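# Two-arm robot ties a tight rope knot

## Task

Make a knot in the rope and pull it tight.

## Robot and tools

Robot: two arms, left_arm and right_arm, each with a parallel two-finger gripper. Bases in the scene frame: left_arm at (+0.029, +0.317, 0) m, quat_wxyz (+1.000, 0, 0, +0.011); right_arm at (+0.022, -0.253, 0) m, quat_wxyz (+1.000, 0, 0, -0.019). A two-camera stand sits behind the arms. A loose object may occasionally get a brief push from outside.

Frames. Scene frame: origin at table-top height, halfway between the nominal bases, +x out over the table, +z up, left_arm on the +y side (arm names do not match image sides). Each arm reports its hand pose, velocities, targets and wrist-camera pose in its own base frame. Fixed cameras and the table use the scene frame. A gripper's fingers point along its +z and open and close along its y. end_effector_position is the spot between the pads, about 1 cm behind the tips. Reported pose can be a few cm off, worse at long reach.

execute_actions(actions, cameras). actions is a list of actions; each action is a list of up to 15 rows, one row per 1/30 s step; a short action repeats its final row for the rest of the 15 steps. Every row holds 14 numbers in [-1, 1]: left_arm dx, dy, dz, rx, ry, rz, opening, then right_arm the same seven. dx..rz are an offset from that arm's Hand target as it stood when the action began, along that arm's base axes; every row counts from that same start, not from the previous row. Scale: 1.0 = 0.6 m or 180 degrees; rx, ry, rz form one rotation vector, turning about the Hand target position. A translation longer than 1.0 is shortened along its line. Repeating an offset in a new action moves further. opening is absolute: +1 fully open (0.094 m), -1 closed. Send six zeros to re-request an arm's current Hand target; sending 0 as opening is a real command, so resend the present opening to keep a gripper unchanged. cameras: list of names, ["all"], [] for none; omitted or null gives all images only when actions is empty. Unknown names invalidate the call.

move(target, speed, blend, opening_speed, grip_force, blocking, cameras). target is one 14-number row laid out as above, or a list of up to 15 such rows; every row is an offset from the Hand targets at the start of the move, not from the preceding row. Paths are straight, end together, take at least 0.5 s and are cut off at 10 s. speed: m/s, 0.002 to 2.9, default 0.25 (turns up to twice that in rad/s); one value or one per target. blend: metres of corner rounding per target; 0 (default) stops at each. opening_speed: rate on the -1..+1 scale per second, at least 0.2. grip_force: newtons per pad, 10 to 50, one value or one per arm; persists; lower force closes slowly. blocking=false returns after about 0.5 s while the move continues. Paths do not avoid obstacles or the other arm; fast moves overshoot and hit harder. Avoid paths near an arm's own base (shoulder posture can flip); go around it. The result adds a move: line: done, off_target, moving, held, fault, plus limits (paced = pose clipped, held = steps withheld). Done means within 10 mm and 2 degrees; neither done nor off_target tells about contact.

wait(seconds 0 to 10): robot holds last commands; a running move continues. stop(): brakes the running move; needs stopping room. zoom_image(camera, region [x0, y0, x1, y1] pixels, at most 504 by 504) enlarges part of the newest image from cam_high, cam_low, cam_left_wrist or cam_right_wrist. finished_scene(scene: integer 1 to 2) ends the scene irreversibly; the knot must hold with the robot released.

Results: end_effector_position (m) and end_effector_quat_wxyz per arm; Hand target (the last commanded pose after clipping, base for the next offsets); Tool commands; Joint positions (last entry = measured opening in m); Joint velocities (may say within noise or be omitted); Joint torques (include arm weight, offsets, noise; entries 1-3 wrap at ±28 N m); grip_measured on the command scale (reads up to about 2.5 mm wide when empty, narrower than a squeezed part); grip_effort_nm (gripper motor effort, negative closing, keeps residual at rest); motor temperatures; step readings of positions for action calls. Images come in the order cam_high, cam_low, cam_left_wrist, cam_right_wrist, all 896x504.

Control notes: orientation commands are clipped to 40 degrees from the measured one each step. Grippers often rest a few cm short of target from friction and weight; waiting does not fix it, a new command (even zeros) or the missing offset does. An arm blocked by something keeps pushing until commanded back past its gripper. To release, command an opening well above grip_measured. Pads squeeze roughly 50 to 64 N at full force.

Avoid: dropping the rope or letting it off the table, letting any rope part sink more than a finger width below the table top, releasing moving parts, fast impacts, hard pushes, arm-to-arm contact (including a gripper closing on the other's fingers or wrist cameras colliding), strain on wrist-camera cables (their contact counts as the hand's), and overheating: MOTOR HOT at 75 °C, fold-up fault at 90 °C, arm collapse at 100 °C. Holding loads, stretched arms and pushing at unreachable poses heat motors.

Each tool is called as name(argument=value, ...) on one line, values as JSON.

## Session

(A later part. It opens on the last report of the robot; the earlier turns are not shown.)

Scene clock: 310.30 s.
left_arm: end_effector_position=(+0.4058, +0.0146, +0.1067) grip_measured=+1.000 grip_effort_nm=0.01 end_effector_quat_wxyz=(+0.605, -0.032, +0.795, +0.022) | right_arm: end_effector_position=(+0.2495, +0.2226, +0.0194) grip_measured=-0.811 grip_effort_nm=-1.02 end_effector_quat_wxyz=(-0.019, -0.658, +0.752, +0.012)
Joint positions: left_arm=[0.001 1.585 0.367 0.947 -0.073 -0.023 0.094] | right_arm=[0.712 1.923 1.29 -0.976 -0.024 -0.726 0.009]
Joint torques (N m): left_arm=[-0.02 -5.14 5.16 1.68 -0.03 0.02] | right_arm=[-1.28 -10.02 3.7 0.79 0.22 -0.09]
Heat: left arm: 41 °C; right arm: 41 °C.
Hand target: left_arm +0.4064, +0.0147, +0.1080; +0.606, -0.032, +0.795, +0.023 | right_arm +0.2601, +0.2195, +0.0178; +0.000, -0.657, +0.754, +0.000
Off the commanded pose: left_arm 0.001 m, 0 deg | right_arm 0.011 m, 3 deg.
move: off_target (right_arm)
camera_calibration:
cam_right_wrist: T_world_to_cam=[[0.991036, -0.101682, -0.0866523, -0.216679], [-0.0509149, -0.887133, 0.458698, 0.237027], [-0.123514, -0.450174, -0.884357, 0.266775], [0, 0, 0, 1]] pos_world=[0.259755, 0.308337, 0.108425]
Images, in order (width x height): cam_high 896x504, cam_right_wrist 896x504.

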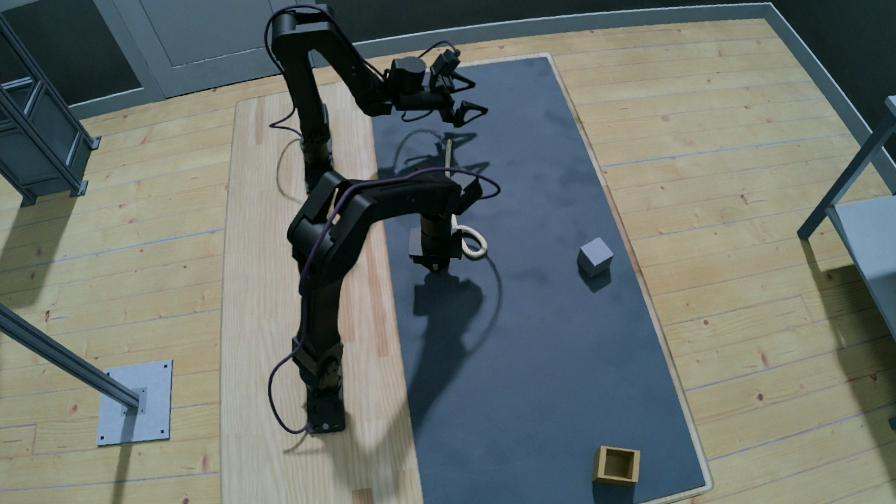

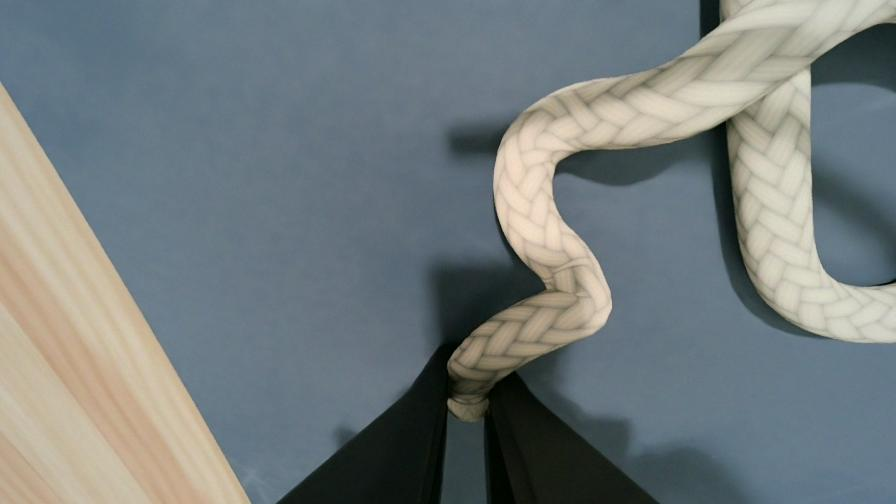

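move(target=[[0,0,0,0,0,0,1,0.035,-0.01,-0.003,0,0,0,-0.95],[0,0,0,0,0,0,1,0.035,-0.01,-0.003,0,0,0,-0.2],[0,0,0,0,0,0,1,0.035,-0.01,0.15,0,0,0,-0.2]], speed=0.15, cameras=["cam_right_wrist","cam_high"])

Scene clock: 334.00 s.
left_arm: end_effector_position=(+0.4058, +0.0146, +0.1067) grip_measured=+1.000 grip_effort_nm=0.02 end_effector_quat_wxyz=(+0.605, -0.032, +0.795, +0.022) | right_arm: end_effector_position=(+0.2794, +0.2128, +0.0965) grip_measured=-0.201 grip_effort_nm=0.07 end_effector_quat_wxyz=(-0.012, -0.655, +0.755, -0.001)
Joint positions: left_arm=[0.001 1.585 0.367 0.947 -0.073 -0.023 0.094] | right_arm=[0.65 1.903 1.578 -1.27 0.003 -0.779 0.038]
Joint torques (N m): left_arm=[-0.03 -5.14 5.08 1.67 -0.02 0.01] | right_arm=[-0.29 -11.19 7.53 0.21 -0.05 -0.08]
Heat: left arm: 41 °C; right arm: 39 °C.
Hand target: left_arm +0.4064, +0.0147, +0.1080; +0.606, -0.032, +0.795, +0.023 | right_arm +0.2810, +0.2135, +0.1077; -0.001, -0.657, +0.754, +0.000
Off the commanded pose: left_arm 0.001 m, 0 deg | right_arm 0.012 m, 1 deg.
move: off_target (right_arm); target 2's new opening was sent with right_arm's hand 0.017 m and 3 deg from that target
camera_calibration:
cam_right_wrist: T_world_to_cam=[[0.992114, -0.111081, -0.0580563, -0.241726], [-0.0714712, -0.881894, 0.465999, 0.198405], [-0.102963, -0.458175, -0.882879, 0.33004], [0, 0, 0, 1]] pos_world=[0.287982, 0.299337, 0.184895]
Images, in order (width x height): cam_high 896x504, cam_right_wrist 896x504.

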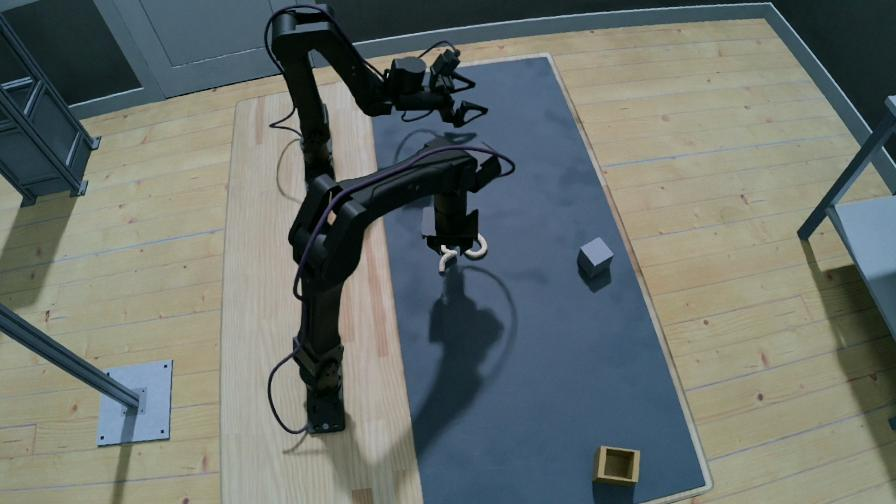

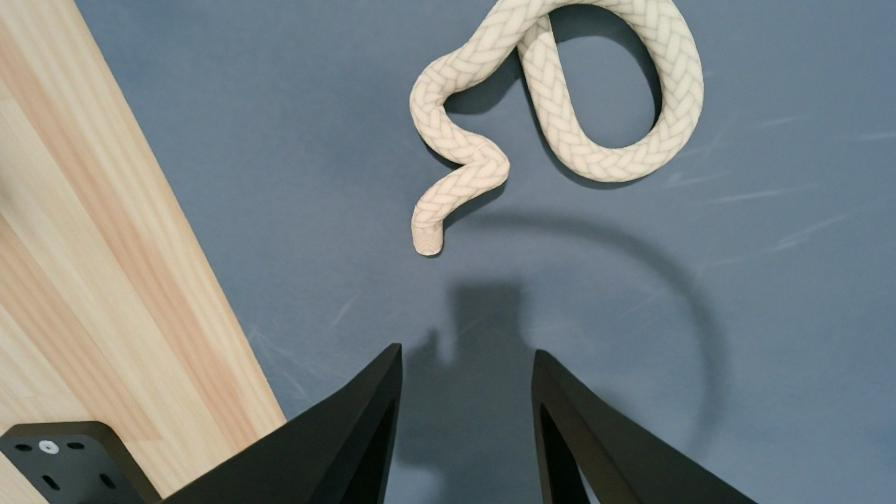

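move(target=[[0,0,0,0,0,0,1,0.063,0.081,-0.08,0,0,0,-0.2],[0,0,0,0,0,0,1,0.063,0.081,-0.158,0,0,0,-0.2],[0,0,0,0,0,0,1,0.063,0.081,-0.158,0,0,0,-0.95]], speed=[0.2,0.08,0.1], blend=[0.01,0,0], opening_speed=1.5, cameras=["cam_right_wrist"])

Scene clock: 351.57 s.
left_arm: end_effector_position=(+0.4058, +0.0146, +0.1067) grip_measured=+1.000 grip_effort_nm=0.01 end_effector_quat_wxyz=(+0.605, -0.032, +0.795, +0.022) | right_arm: end_effector_position=(+0.3184, +0.2585, +0.0219) grip_measured=-0.793 grip_effort_nm=-1.02 end_effector_quat_wxyz=(-0.002, -0.657, +0.754, -0.005)
Joint positions: left_arm=[0.001 1.585 0.367 0.947 -0.073 -0.023 0.094] | right_arm=[0.684 2.164 1.662 -1.073 0.011 -0.75 0.01]
Joint torques (N m): left_arm=[0.05 -5.09 5.05 1.65 -0.01 0.01] | right_arm=[0.08 -10.13 4.71 0.67 -0.11 0.01]
Heat: left arm: 41 °C; right arm: 40 °C.
Hand target: left_arm +0.4064, +0.0147, +0.1080; +0.606, -0.032, +0.795, +0.023 | right_arm +0.3189, +0.2621, +0.0130; -0.001, -0.656, +0.754, +0.000
Off the commanded pose: left_arm 0.001 m, 0 deg | right_arm 0.010 m, 1 deg.
move: done
camera_calibration:
cam_right_wrist: T_world_to_cam=[[0.993765, -0.104958, -0.0376059, -0.28215], [-0.0761095, -0.885118, 0.459101, 0.278708], [-0.0814718, -0.453377, -0.887588, 0.281136], [0, 0, 0, 1]] pos_world=[0.324508, 0.344536, 0.110967]
Images, in order (width x height): cam_right_wrist 896x504.

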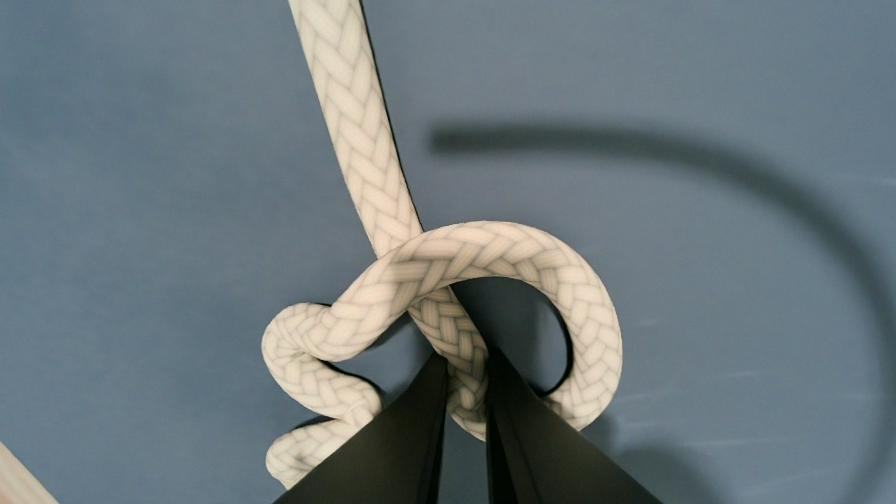

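move(target=[[0,0,0,0,0,0,1,0.01,-0.07,0.075,0,0,0,-0.95],[0,0,0,0,0,0,1,-0.145,-0.125,0.08,0,0,0,-0.95]], speed=0.15, blend=[0.03,0], cameras=["cam_right_wrist","cam_high","cam_low"])

zoom_image(camera="cam_high", region=[400, 130, 520, 280])

Scene clock: 362.57 s.
left_arm: end_effector_position=(+0.4058, +0.0146, +0.1067) grip_measured=+1.000 grip_effort_nm=0.01 end_effector_quat_wxyz=(+0.605, -0.032, +0.795, +0.022) | right_arm: end_effector_position=(+0.2311, +0.1841, +0.0574) grip_measured=-0.793 grip_effort_nm=-1.02 end_effector_quat_wxyz=(-0.016, -0.658, +0.753, -0.002)
Joint positions: left_arm=[0.001 1.585 0.367 0.947 -0.073 -0.023 0.094] | right_arm=[0.673 1.729 1.202 -1.075 0.006 -0.763 0.01]
Joint torques (N m): left_arm=[0.06 -5.08 4.92 1.65 -0.04 0.04] | right_arm=[0.2 -9.68 4.57 0.53 -0.06 0.03]
Heat: left arm: 41 °C; right arm: 39 °C.
Hand target: left_arm +0.4064, +0.0147, +0.1080; +0.606, -0.032, +0.795, +0.023 | right_arm +0.2319, +0.1871, +0.0610; -0.001, -0.656, +0.754, +0.000
Off the commanded pose: left_arm 0.001 m, 0 deg | right_arm 0.005 m, 2 deg.
move: done
camera_calibration:
cam_right_wrist: T_world_to_cam=[[0.992594, -0.105, -0.0610952, -0.200253], [-0.0638606, -0.878825, 0.472852, 0.185118], [-0.103341, -0.465448, -0.879021, 0.278572], [0, 0, 0, 1]] pos_world=[0.23938, 0.27132, 0.145103]
Images, in order (width x height): cam_high 896x504, cam_low 896x504, cam_right_wrist 896x504.

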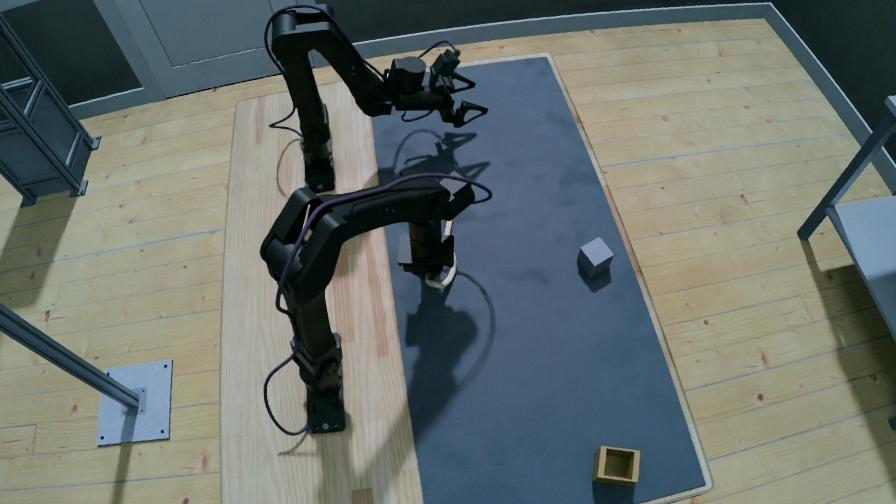

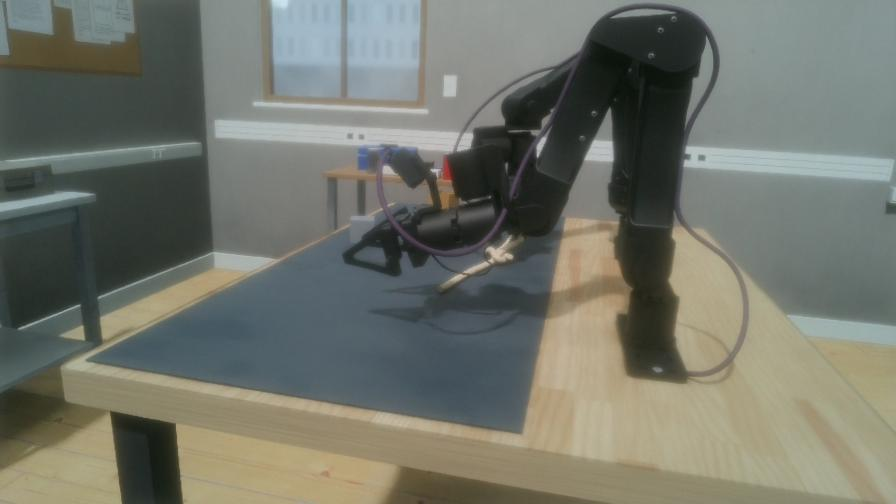

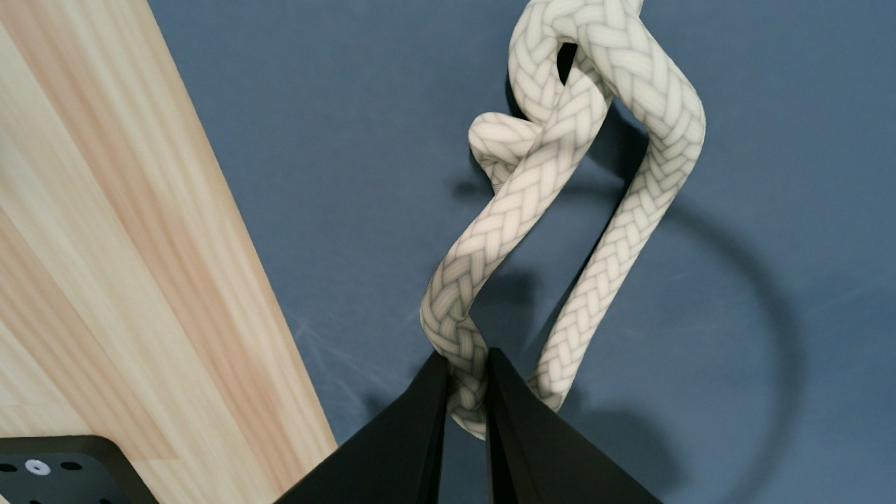

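Scaled by 3.360 from the camera's 896x504 image, which has a finer 1280x720 frame.

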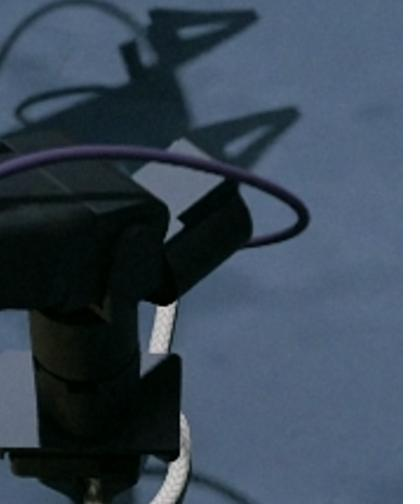

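move(target=[0,0,0,0,0,0,1,-0.1,0.06,0.0,0,0,0,-0.95], speed=0.15, cameras=["cam_right_wrist"])

Scene clock: 381.87 s.
left_arm: end_effector_position=(+0.4058, +0.0146, +0.1067) grip_measured=+1.000 grip_effort_nm=0.01 end_effector_quat_wxyz=(+0.605, -0.032, +0.795, +0.022) | right_arm: end_effector_position=(+0.1709, +0.2198, +0.0563) grip_measured=-0.793 grip_effort_nm=-1.02 end_effector_quat_wxyz=(-0.018, -0.658, +0.752, -0.006)
Joint positions: left_arm=[0.001 1.585 0.367 0.947 -0.073 -0.023 0.094] | right_arm=[0.909 1.673 1.133 -1.068 0.005 -0.528 0.01]
Joint torques (N m): left_arm=[0.09 -5.19 5.04 1.65 -0.04 0.01] | right_arm=[0.02 -9.46 4.63 0.52 -0.08 0.04]
Heat: left arm: 41 °C; right arm: 41 °C.
Hand target: left_arm +0.4064, +0.0147, +0.1080; +0.606, -0.032, +0.795, +0.023 | right_arm +0.1719, +0.2231, +0.0609; -0.001, -0.657, +0.754, +0.000
Off the commanded pose: left_arm 0.001 m, 0 deg | right_arm 0.006 m, 2 deg.
move: done
camera_calibration:
cam_right_wrist: T_world_to_cam=[[0.992947, -0.103141, -0.0584582, -0.137491], [-0.0626698, -0.875202, 0.47968, 0.211818], [-0.100637, -0.472634, -0.875494, 0.289032], [0, 0, 0, 1]] pos_world=[0.178883, 0.307809, 0.143403]
Images, in order (width x height): cam_right_wrist 896x504.

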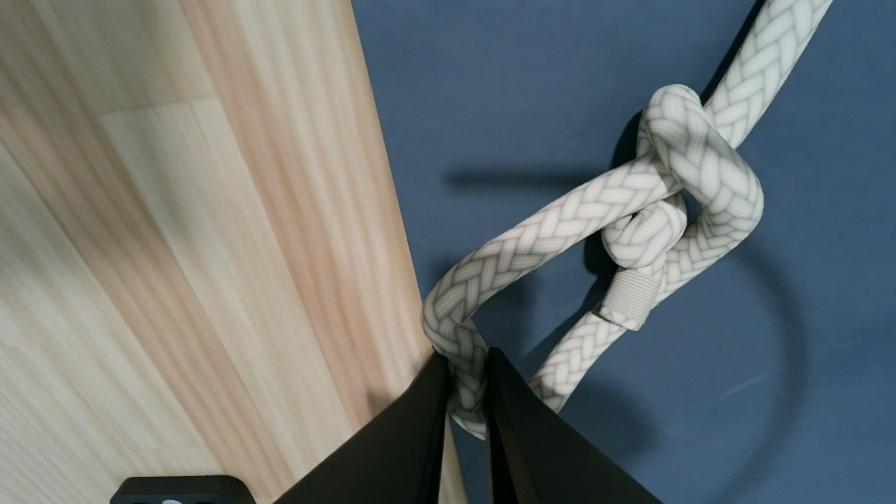

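move(target=[[0,0,0,0,0,0,1,0.015,0,-0.073,0,0,0,-0.95],[0,0,0,0,0,0,1,0.015,0,-0.073,0,0,0,-0.3],[0,0,0,0,0,0,1,0.015,0,0.1,0,0,0,-0.3],[0,0,0,0,0,0,1,0.06,-0.05,0.1,0,0,0,-0.3]], speed=0.15, blend=[0,0,0.01,0], cameras=["cam_right_wrist","cam_high"])

zoom_image(camera="cam_high", region=[400, 130, 520, 280])

Scene clock: 397.43 s.
left_arm: end_effector_position=(+0.4058, +0.0146, +0.1067) grip_measured=+1.000 grip_effort_nm=0.01 end_effector_quat_wxyz=(+0.605, -0.032, +0.795, +0.022) | right_arm: end_effector_position=(+0.2083, +0.1904, +0.1103) grip_measured=-0.301 grip_effort_nm=0.07 end_effector_quat_wxyz=(-0.014, -0.653, +0.757, -0.005)
Joint positions: left_arm=[0.001 1.585 0.367 0.947 -0.073 -0.023 0.094] | right_arm=[0.743 1.639 1.315 -1.274 0.01 -0.681 0.033]
Joint torques (N m): left_arm=[0.09 -5.19 5 1.65 -0.02 0.02] | right_arm=[0.09 -8.98 7.43 0.21 -0.12 -0.11]
Heat: left arm: 41 °C; right arm: 41 °C.
Hand target: left_arm +0.4064, +0.0147, +0.1080; +0.606, -0.032, +0.795, +0.023 | right_arm +0.2078, +0.1931, +0.1210; -0.001, -0.657, +0.754, +0.000
Off the commanded pose: left_arm 0.001 m, 0 deg | right_arm 0.011 m, 2 deg.
move: off_target (right_arm)
camera_calibration:
cam_right_wrist: T_world_to_cam=[[0.991771, -0.116293, -0.0535399, -0.172305], [-0.077274, -0.877184, 0.473895, 0.166609], [-0.102075, -0.465858, -0.878952, 0.325472], [0, 0, 0, 1]] pos_world=[0.216984, 0.277732, 0.197894]
Images, in order (width x height): cam_high 896x504, cam_right_wrist 896x504.

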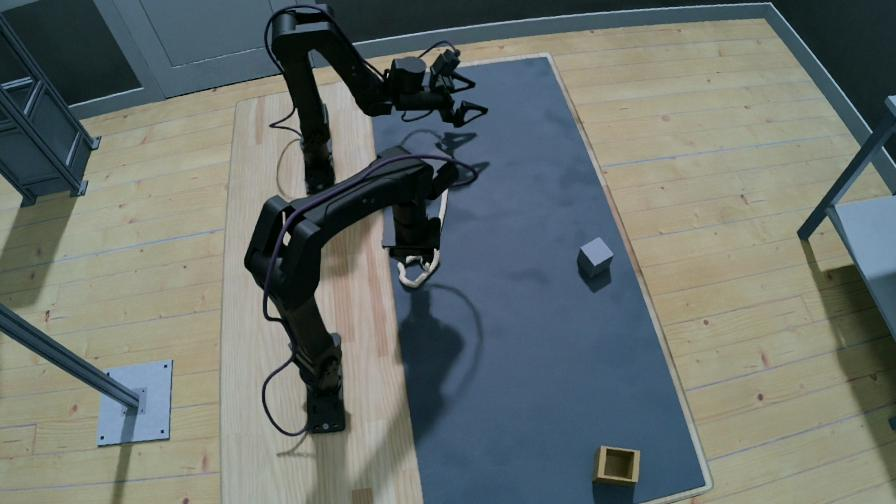

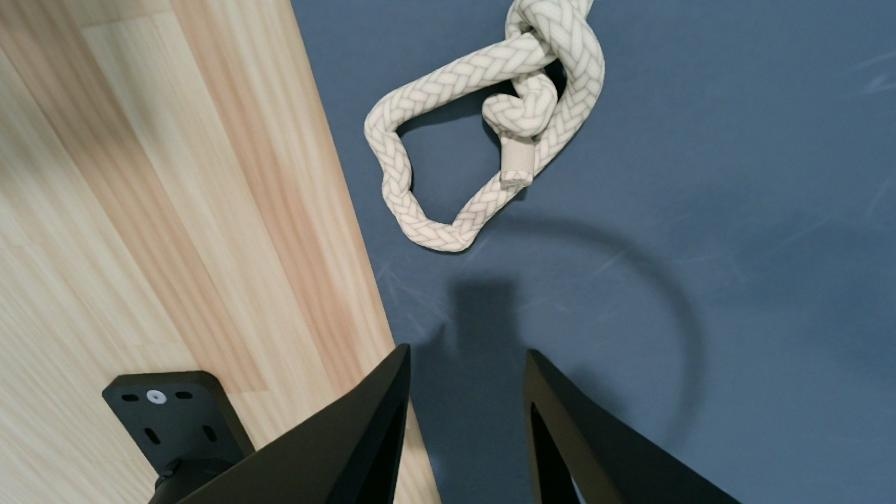

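Scaled by 3.360 from the camera's 896x504 image, which has a finer 1280x720 frame.

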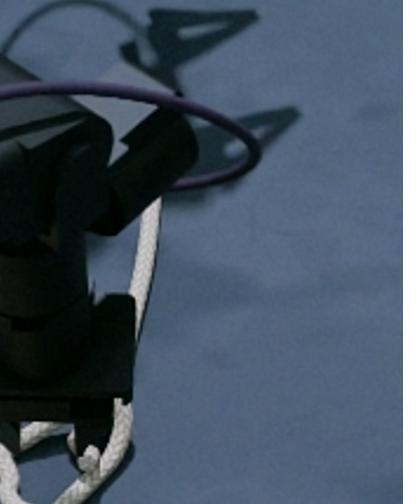

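move(target=[[0,0,0,0,0,0,1,0.037,0.062,-0.09,0,0,0,-0.3],[0,0,0,0,0,0,1,0.037,0.062,-0.165,0,0,0,-0.3],[0,0,0,0,0,0,1,0.037,0.062,-0.165,0,0,0,-0.95]], speed=[0.2,0.08,0.1], blend=[0.01,0,0], opening_speed=1.5, cameras=["cam_right_wrist"])

Scene clock: 415.27 s.
left_arm: end_effector_position=(+0.4058, +0.0146, +0.1067) grip_measured=+1.000 grip_effort_nm=0.01 end_effector_quat_wxyz=(+0.605, -0.032, +0.795, +0.022) | right_arm: end_effector_position=(+0.2316, +0.2262, +0.0299) grip_measured=-0.834 grip_effort_nm=-1.02 end_effector_quat_wxyz=(-0.001, -0.657, +0.754, -0.008)
Joint positions: left_arm=[0.001 1.585 0.367 0.947 -0.073 -0.023 0.094] | right_arm=[0.78 1.839 1.223 -0.957 0.017 -0.654 0.008]
Joint torques (N m): left_arm=[0.16 -5.16 4.94 1.69 -0.06 -0.01] | right_arm=[0.2 -7.05 4.26 0.7 -0.18 0.02]
Heat: left arm: 41 °C; right arm: 40 °C.
Hand target: left_arm +0.4064, +0.0147, +0.1080; +0.606, -0.032, +0.795, +0.023 | right_arm +0.2301, +0.2304, +0.0220; -0.001, -0.657, +0.754, +0.000
Off the commanded pose: left_arm 0.001 m, 0 deg | right_arm 0.009 m, 1 deg.
move: done
camera_calibration:
cam_right_wrist: T_world_to_cam=[[0.993833, -0.106248, -0.0317447, -0.198973], [-0.0797245, -0.883595, 0.461415, 0.240283], [-0.0770739, -0.456038, -0.886616, 0.266122], [0, 0, 0, 1]] pos_world=[0.237414, 0.312534, 0.118762]
Images, in order (width x height): cam_right_wrist 896x504.

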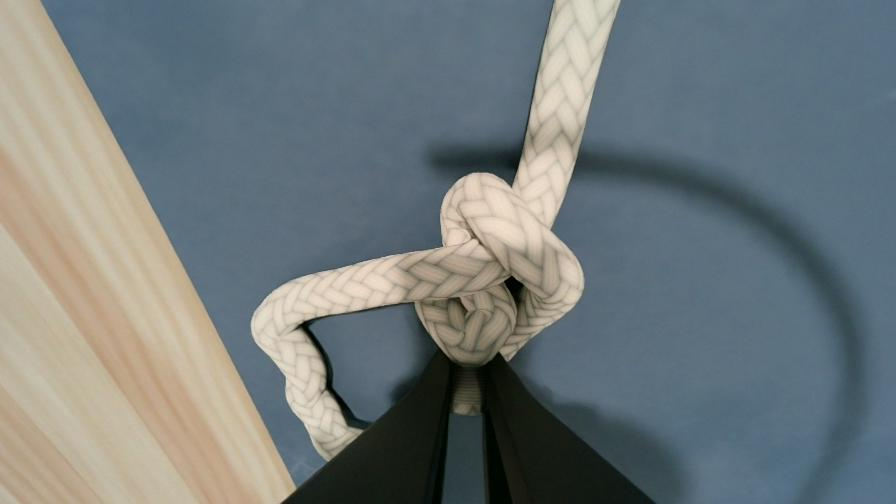

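move(target=[[0,0,0,0,0,0,1,0,-0.03,0.06,0,0,0,-0.95],[0,0,0,0,0,0,1,0.08,-0.16,0.06,0,0,0,-0.95]], speed=0.12, blend=[0.01,0], cameras=["cam_right_wrist","cam_high"])

zoom_image(camera="cam_high", region=[400, 130, 520, 280])

Scene clock: 426.53 s.
left_arm: end_effector_position=(+0.4058, +0.0146, +0.1067) grip_measured=+1.000 grip_effort_nm=0.01 end_effector_quat_wxyz=(+0.605, -0.032, +0.795, +0.022) | right_arm: end_effector_position=(+0.2802, +0.1324, +0.0501) grip_measured=-0.834 grip_effort_nm=-1.02 end_effector_quat_wxyz=(-0.007, -0.653, +0.757, -0.004)
Joint positions: left_arm=[0.001 1.585 0.367 0.947 -0.073 -0.023 0.094] | right_arm=[0.445 1.772 1.223 -1.034 0.012 -0.979 0.008]
Joint torques (N m): left_arm=[-0.05 -5.19 4.94 1.67 -0.04 0.04] | right_arm=[0.08 -10.03 6.01 0.21 -0.13 -0.06]
Heat: left arm: 41 °C; right arm: 39 °C.
Hand target: left_arm +0.4064, +0.0147, +0.1080; +0.606, -0.032, +0.795, +0.023 | right_arm +0.2781, +0.1343, +0.0580; -0.001, -0.657, +0.754, +0.000
Off the commanded pose: left_arm 0.001 m, 0 deg | right_arm 0.008 m, 1 deg.
move: done
camera_calibration:
cam_right_wrist: T_world_to_cam=[[0.992203, -0.115832, -0.0459927, -0.254109], [-0.0813906, -0.881706, 0.464726, 0.152043], [-0.0943823, -0.457359, -0.884259, 0.249956], [0, 0, 0, 1]] pos_world=[0.288094, 0.218943, 0.13868]
Images, in order (width x height): cam_high 896x504, cam_right_wrist 896x504.

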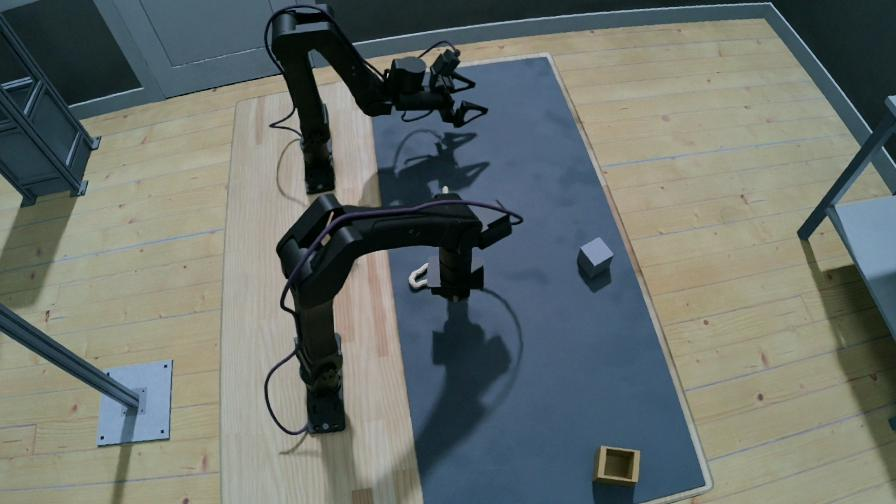

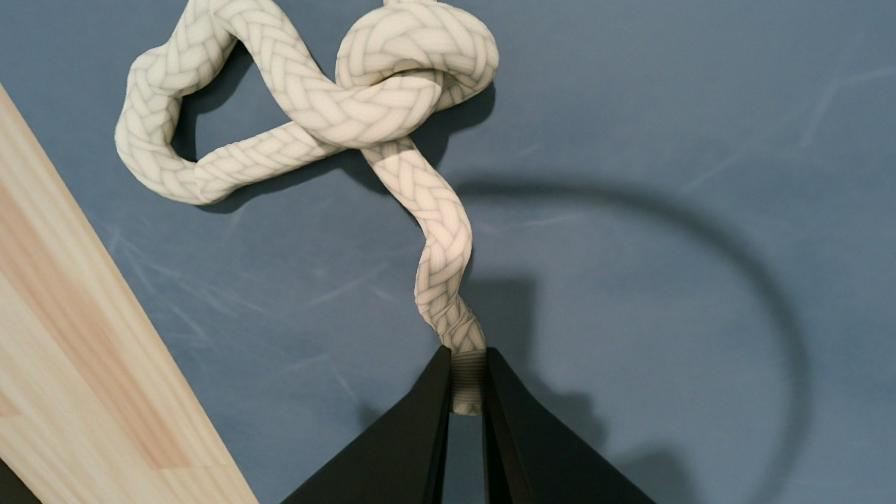

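Scaled by 3.360 from the camera's 896x504 image, which has a finer 1280x720 frame.

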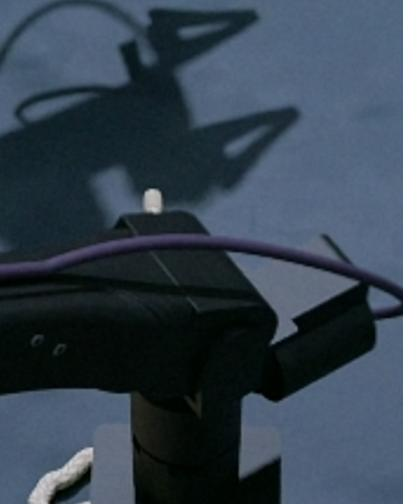

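move(target=[-0.157,-0.31,0.06,-0.228,0.363,0.262,-0.2,0,0,0,0,0,0,-0.95], speed=0.25, cameras=["cam_left_wrist","cam_high"])

Scene clock: 465.90 s.
left_arm: end_effector_position=(+0.3124, -0.1710, +0.1447) grip_measured=-0.198 grip_effort_nm=-0.07 end_effector_quat_wxyz=(+0.003, -0.498, +0.867, -0.009) | right_arm: end_effector_position=(+0.2802, +0.1324, +0.0501) grip_measured=-0.834 grip_effort_nm=-1.02 end_effector_quat_wxyz=(-0.007, -0.654, +0.757, -0.004)
Joint positions: left_arm=[-0.501 1.881 1.741 -1.412 0.005 -1.544 0.038] | right_arm=[0.445 1.772 1.223 -1.034 0.012 -0.979 0.008]
Joint torques (N m): left_arm=[-0.24 -6.67 7.13 -0.07 -0.09 -0.06] | right_arm=[-0.01 -10 5.97 0.22 -0.12 -0.09]
Heat: left arm: 41 °C; right arm: 38 °C.
Hand target: left_arm +0.3122, -0.1713, +0.1439; +0.000, -0.500, +0.866, +0.001 | right_arm +0.2781, +0.1343, +0.0580; -0.001, -0.657, +0.754, +0.000
Off the commanded pose: left_arm 0.001 m, 1 deg | right_arm 0.008 m, 1 deg.
move: done
camera_calibration:
cam_left_wrist: T_world_to_cam=[[0.888373, -0.457878, -0.0337826, -0.344744], [-0.39812, -0.804898, 0.440045, -0.0409482], [-0.228678, -0.377474, -0.89734, 0.25886], [0, 0, 0, 1]] pos_world=[0.349155, -0.0930965, 0.238659]
Images, in order (width x height): cam_high 896x504, cam_left_wrist 896x504.

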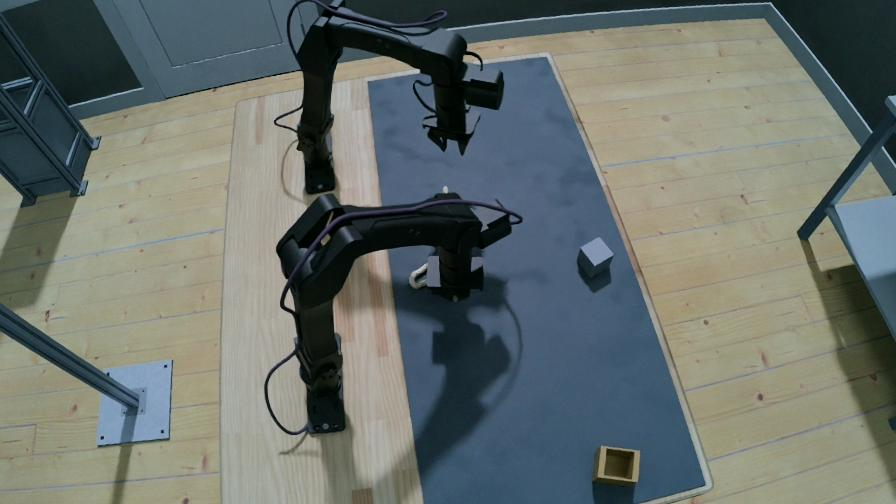

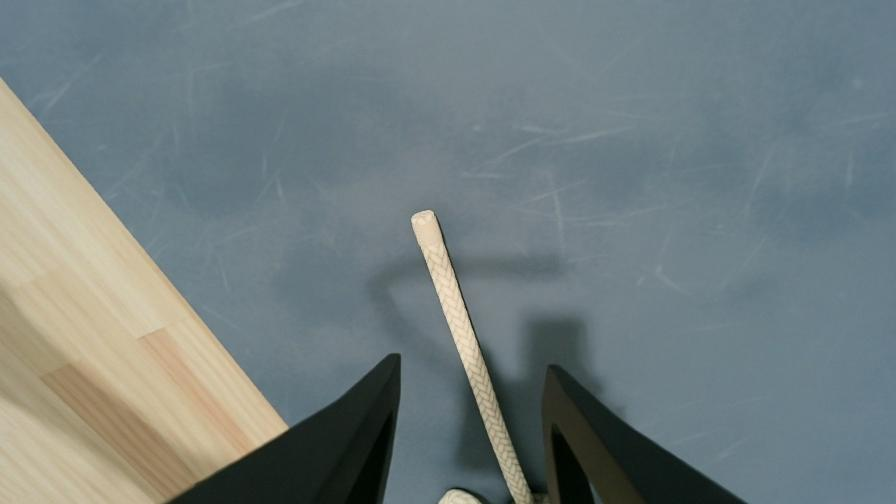

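move(target=[[-0.05,-0.034,-0.1,0,0,0,-0.2,0,0,0,0,0,0,-0.95],[-0.05,-0.034,-0.213,0,0,0,-0.2,0,0,0,0,0,0,-0.95],[-0.05,-0.034,-0.213,0,0,0,-0.95,0,0,0,0,0,0,-0.95]], speed=[0.2,0.08,0.1], blend=[0.01,0,0], opening_speed=1.5, cameras=["cam_left_wrist"])

Scene clock: 479.13 s.
left_arm: end_effector_position=(+0.2844, -0.1959, +0.0236) grip_measured=-0.948 grip_effort_nm=-0.07 end_effector_quat_wxyz=(-0.001, -0.497, +0.868, -0.012) | right_arm: end_effector_position=(+0.2802, +0.1324, +0.0501) grip_measured=-0.834 grip_effort_nm=-1.02 end_effector_quat_wxyz=(-0.007, -0.654, +0.757, -0.004)
Joint positions: left_arm=[-0.6 1.903 1.281 -0.927 0.012 -1.64 0.002] | right_arm=[0.445 1.772 1.223 -1.034 0.012 -0.979 0.008]
Joint torques (N m): left_arm=[0.01 -6.9 4.55 0.22 -0.16 -0.08] | right_arm=[0.08 -10.06 5.9 0.22 -0.13 -0.09]
Heat: left arm: 38 °C; right arm: 38 °C.
Hand target: left_arm +0.2821, -0.1916, +0.0161; +0.000, -0.500, +0.866, +0.001 | right_arm +0.2781, +0.1343, +0.0580; -0.001, -0.657, +0.754, +0.000
Off the commanded pose: left_arm 0.009 m, 2 deg | right_arm 0.008 m, 1 deg.
move: done
camera_calibration:
cam_left_wrist: T_world_to_cam=[[0.887005, -0.460616, -0.0324947, -0.335542], [-0.39902, -0.800001, 0.448087, -0.017782], [-0.232392, -0.384489, -0.893399, 0.133969], [0, 0, 0, 1]] pos_world=[0.321665, -0.117272, 0.116753]
Images, in order (width x height): cam_left_wrist 896x504.

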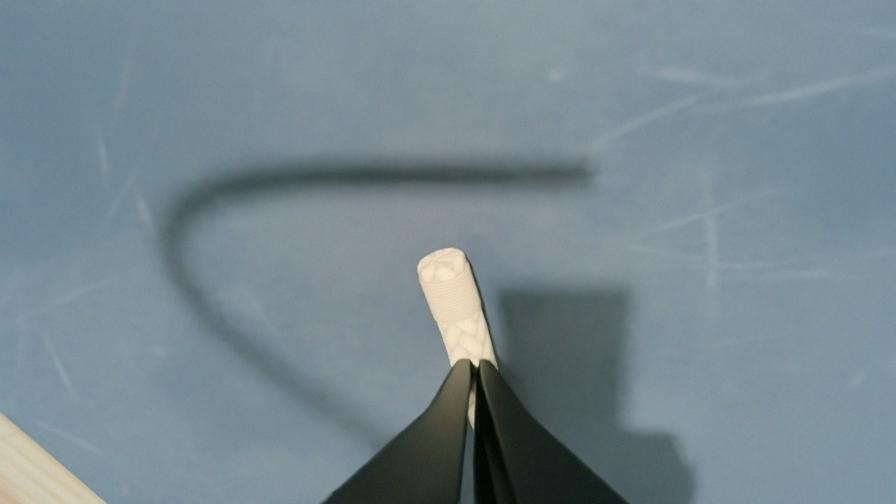

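move(target=[[0,0,0,0,0,0,-0.3,0,0,0,0,0,0,-0.95],[0,0.003,0.03,0,0,0,-0.3,0,0,0,0,0,0,-0.95],[0,0.008,-0.018,0,0,0,-0.3,0,0,0,0,0,0,-0.95],[0,0.008,-0.018,0,0,0,-0.95,0,0,0,0,0,0,-0.95]], speed=0.08, opening_speed=1.5, cameras=["cam_left_wrist"])

Scene clock: 489.70 s.
left_arm: end_effector_position=(+0.2853, -0.1939, +0.0136) grip_measured=-0.813 grip_effort_nm=-1.01 end_effector_quat_wxyz=(+0.001, -0.499, +0.867, -0.016) | right_arm: end_effector_position=(+0.2802, +0.1324, +0.0501) grip_measured=-0.834 grip_effort_nm=-1.02 end_effector_quat_wxyz=(-0.007, -0.654, +0.757, -0.004)
Joint positions: left_arm=[-0.594 1.909 1.246 -0.877 0.012 -1.639 0.009] | right_arm=[0.445 1.772 1.223 -1.034 0.012 -0.979 0.008]
Joint torques (N m): left_arm=[0.46 -6.69 4.41 0.17 -0.15 0.06] | right_arm=[0.05 -10.06 5.96 0.23 -0.14 -0.09]
Heat: left arm: 37 °C; right arm: 38 °C.
Hand target: left_arm +0.2821, -0.1869, +0.0053; +0.000, -0.500, +0.866, +0.001 | right_arm +0.2781, +0.1343, +0.0580; -0.001, -0.657, +0.754, +0.000
Off the commanded pose: left_arm 0.011 m, 2 deg | right_arm 0.008 m, 1 deg.
move: off_target (left_arm)
camera_calibration:
cam_left_wrist: T_world_to_cam=[[0.889305, -0.456698, -0.0237619, -0.335824], [-0.39865, -0.799637, 0.449065, -0.0114294], [-0.224088, -0.389883, -0.893183, 0.122484], [0, 0, 0, 1]] pos_world=[0.32154, -0.114755, 0.106553]
Images, in order (width x height): cam_left_wrist 896x504.

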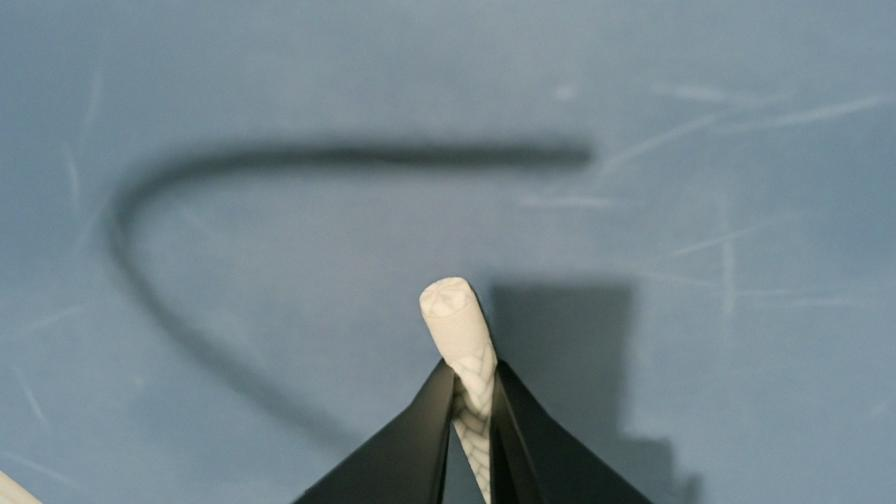

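move(target=[[0,0,0.09,0,0,0,-0.95,0,0,0,0,0,0,-0.95],[0,0.1,0.09,0,0,0,-0.95,0,-0.12,0.0,0,0,0,-0.95]], speed=0.1, blend=[0.02,0], cameras=["cam_right_wrist","cam_high","cam_low"])

zoom_image(camera="cam_high", region=[380, 130, 520, 330])

Scene clock: 499.40 s.
left_arm: end_effector_position=(+0.2872, -0.1324, +0.0554) grip_measured=-0.813 grip_effort_nm=-1.02 end_effector_quat_wxyz=(-0.003, -0.500, +0.866, -0.005) | right_arm: end_effector_position=(+0.2811, +0.0611, +0.0535) grip_measured=-0.834 grip_effort_nm=-1.02 end_effector_quat_wxyz=(-0.008, -0.654, +0.757, -0.002)
Joint positions: left_arm=[-0.429 1.775 1.248 -1.04 0.012 -1.477 0.009] | right_arm=[0.218 1.688 1.138 -1.034 0.012 -1.207 0.008]
Joint torques (N m): left_arm=[0.02 -8.9 4.45 -0.02 -0.16 0.07] | right_arm=[-0.1 -9.47 4.6 0.34 -0.13 -0.1]
Heat: left arm: 37 °C; right arm: 38 °C.
Hand target: left_arm +0.2822, -0.1269, +0.0593; +0.000, -0.500, +0.866, +0.001 | right_arm +0.2781, +0.0623, +0.0580; +0.000, -0.656, +0.754, +0.000
Off the commanded pose: left_arm 0.008 m, 1 deg | right_arm 0.006 m, 1 deg.
move: done
camera_calibration:
cam_right_wrist: T_world_to_cam=[[0.992161, -0.114296, -0.0505352, -0.262989], [-0.0780782, -0.882676, 0.463451, 0.0868825], [-0.097577, -0.455872, -0.88468, 0.221143], [0, 0, 0, 1]] pos_world=[0.289289, 0.147443, 0.142085]
Images, in order (width x height): cam_high 896x504, cam_low 896x504, cam_right_wrist 896x504.

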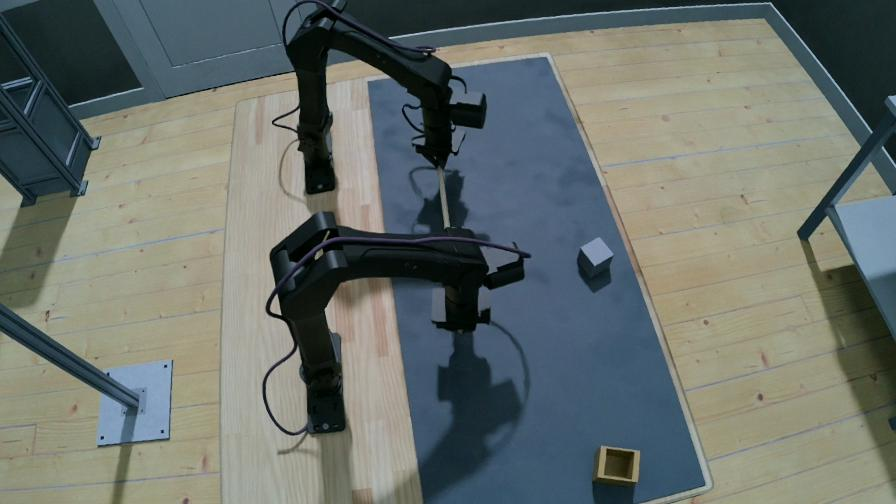

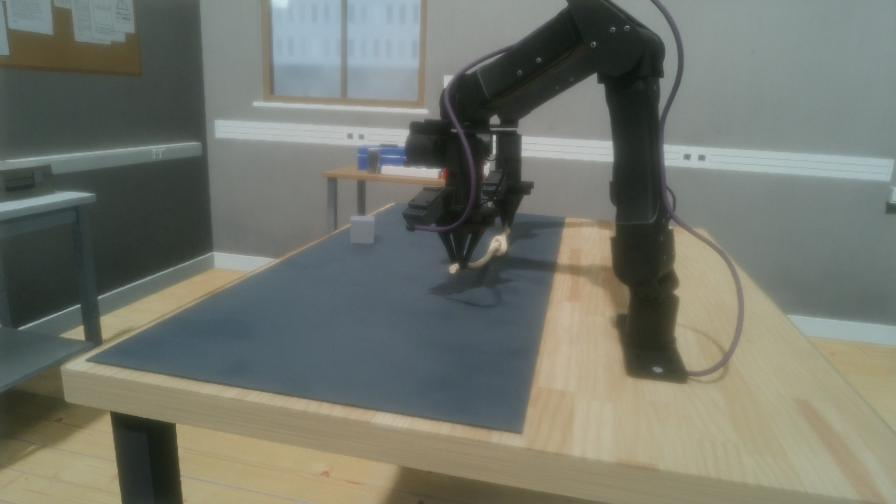

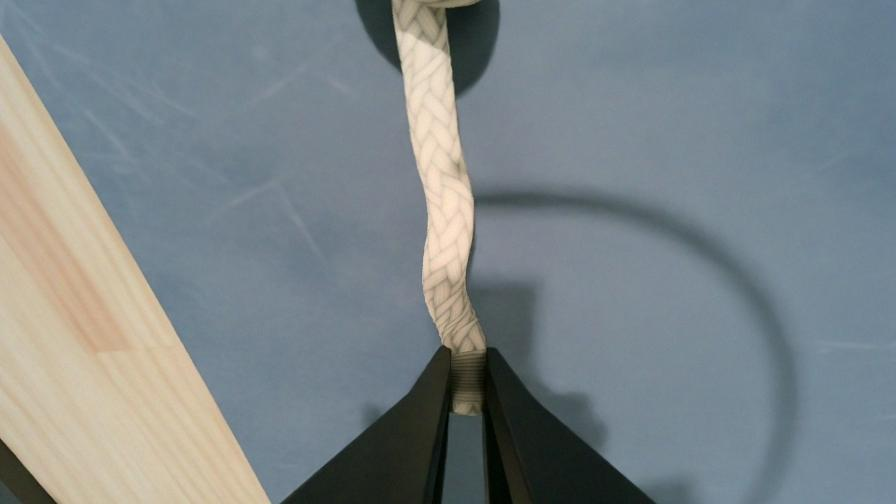

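Scaled by 2.520 from the camera's 896x504 image, which has a finer 1280x720 frame.

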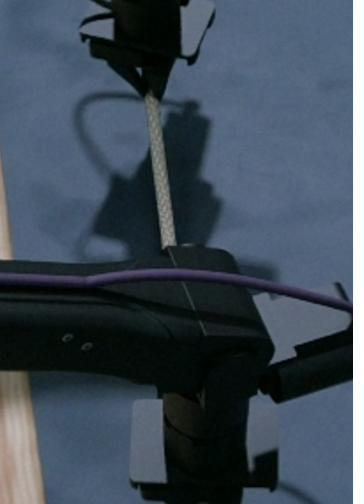

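move(target=[0,0.06,0,0,0,0,-0.95,0,-0.07,0,0,0,0,-0.95], speed=0.06, cameras=["cam_right_wrist","cam_low","cam_left_wrist"])

zoom_image(camera="cam_low", region=[400, 180, 580, 320])

Scene clock: 509.07 s.
left_arm: end_effector_position=(+0.2839, -0.1143, +0.0574) grip_measured=-0.813 grip_effort_nm=-1.01 end_effector_quat_wxyz=(-0.026, -0.492, +0.870, -0.030) | right_arm: end_effector_position=(+0.2799, +0.0371, +0.0548) grip_measured=-0.834 grip_effort_nm=-1.02 end_effector_quat_wxyz=(+0.013, -0.660, +0.751, +0.027)
Joint positions: left_arm=[-0.34 1.728 1.198 -1.029 0.079 -1.37 0.009] | right_arm=[0.091 1.664 1.116 -1.034 -0.059 -1.352 0.008]
Joint torques (N m): left_arm=[1.66 -8.49 4.23 -0.04 -0.93 0.1] | right_arm=[-1.83 -9.14 4.52 0.34 0.56 -0.13]
Motor temperatures (°C): left_arm=[29 36 34 36 31 28 33] | right_arm=[30 38 34 32 28 30 31]
Heat: left arm: 36 °C; right arm: 38 °C.
Hand target: left_arm +0.2821, -0.0909, +0.0593; +0.000, -0.500, +0.866, +0.001 | right_arm +0.2780, +0.0203, +0.0580; -0.001, -0.657, +0.754, +0.000
Off the commanded pose: left_arm 0.024 m, 5 deg | right_arm 0.017 m, 3 deg.
move: off_target (left_arm, right_arm)
camera_calibration:
cam_left_wrist: T_world_to_cam=[[0.880947, -0.472338, -0.0288069, -0.296253], [-0.395678, -0.768625, 0.502648, 0.0315928], [-0.259561, -0.431408, -0.864011, 0.195969], [0, 0, 0, 1]] pos_world=[0.32435, -0.0311061, 0.144905]
cam_right_wrist: T_world_to_cam=[[0.993513, -0.0938254, -0.0642495, -0.264859], [-0.0605795, -0.914851, 0.399221, 0.0647224], [-0.0962358, -0.392739, -0.914601, 0.210173], [0, 0, 0, 1]] pos_world=[0.287288, 0.116904, 0.149369]
Images, in order (width x height): cam_low 896x504, cam_left_wrist 896x504, cam_right_wrist 896x504.

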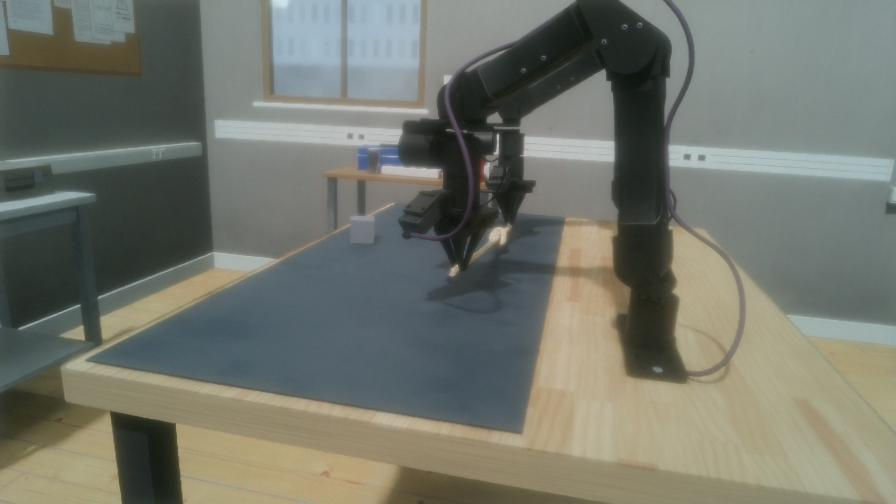

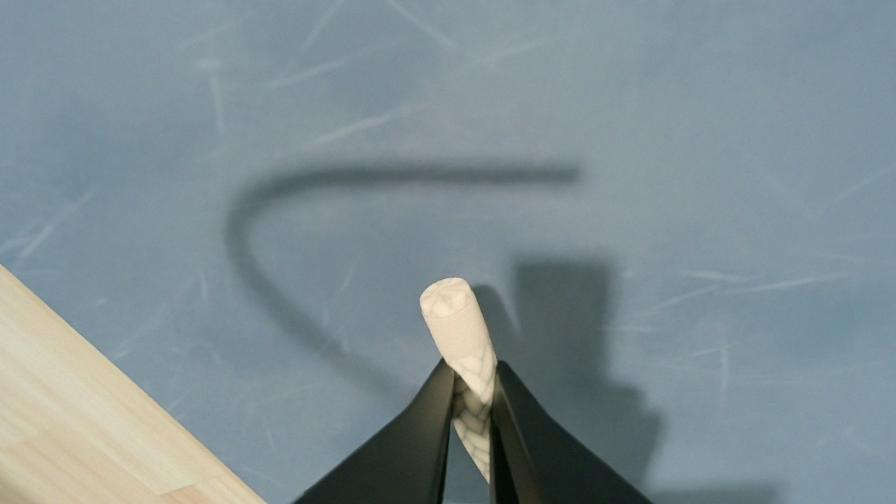

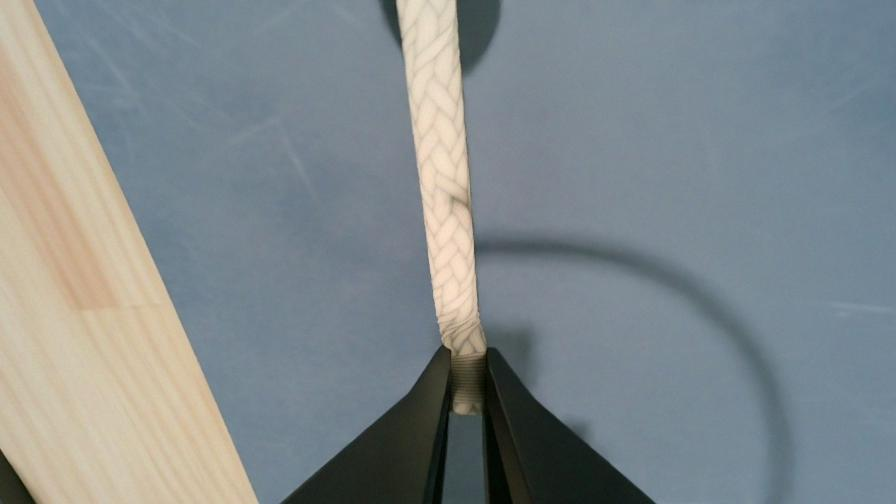

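Scaled by 2.800 from the camera's 896x504 image, which has a finer 1280x720 frame.

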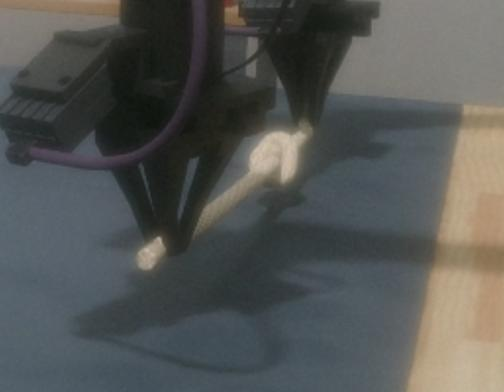

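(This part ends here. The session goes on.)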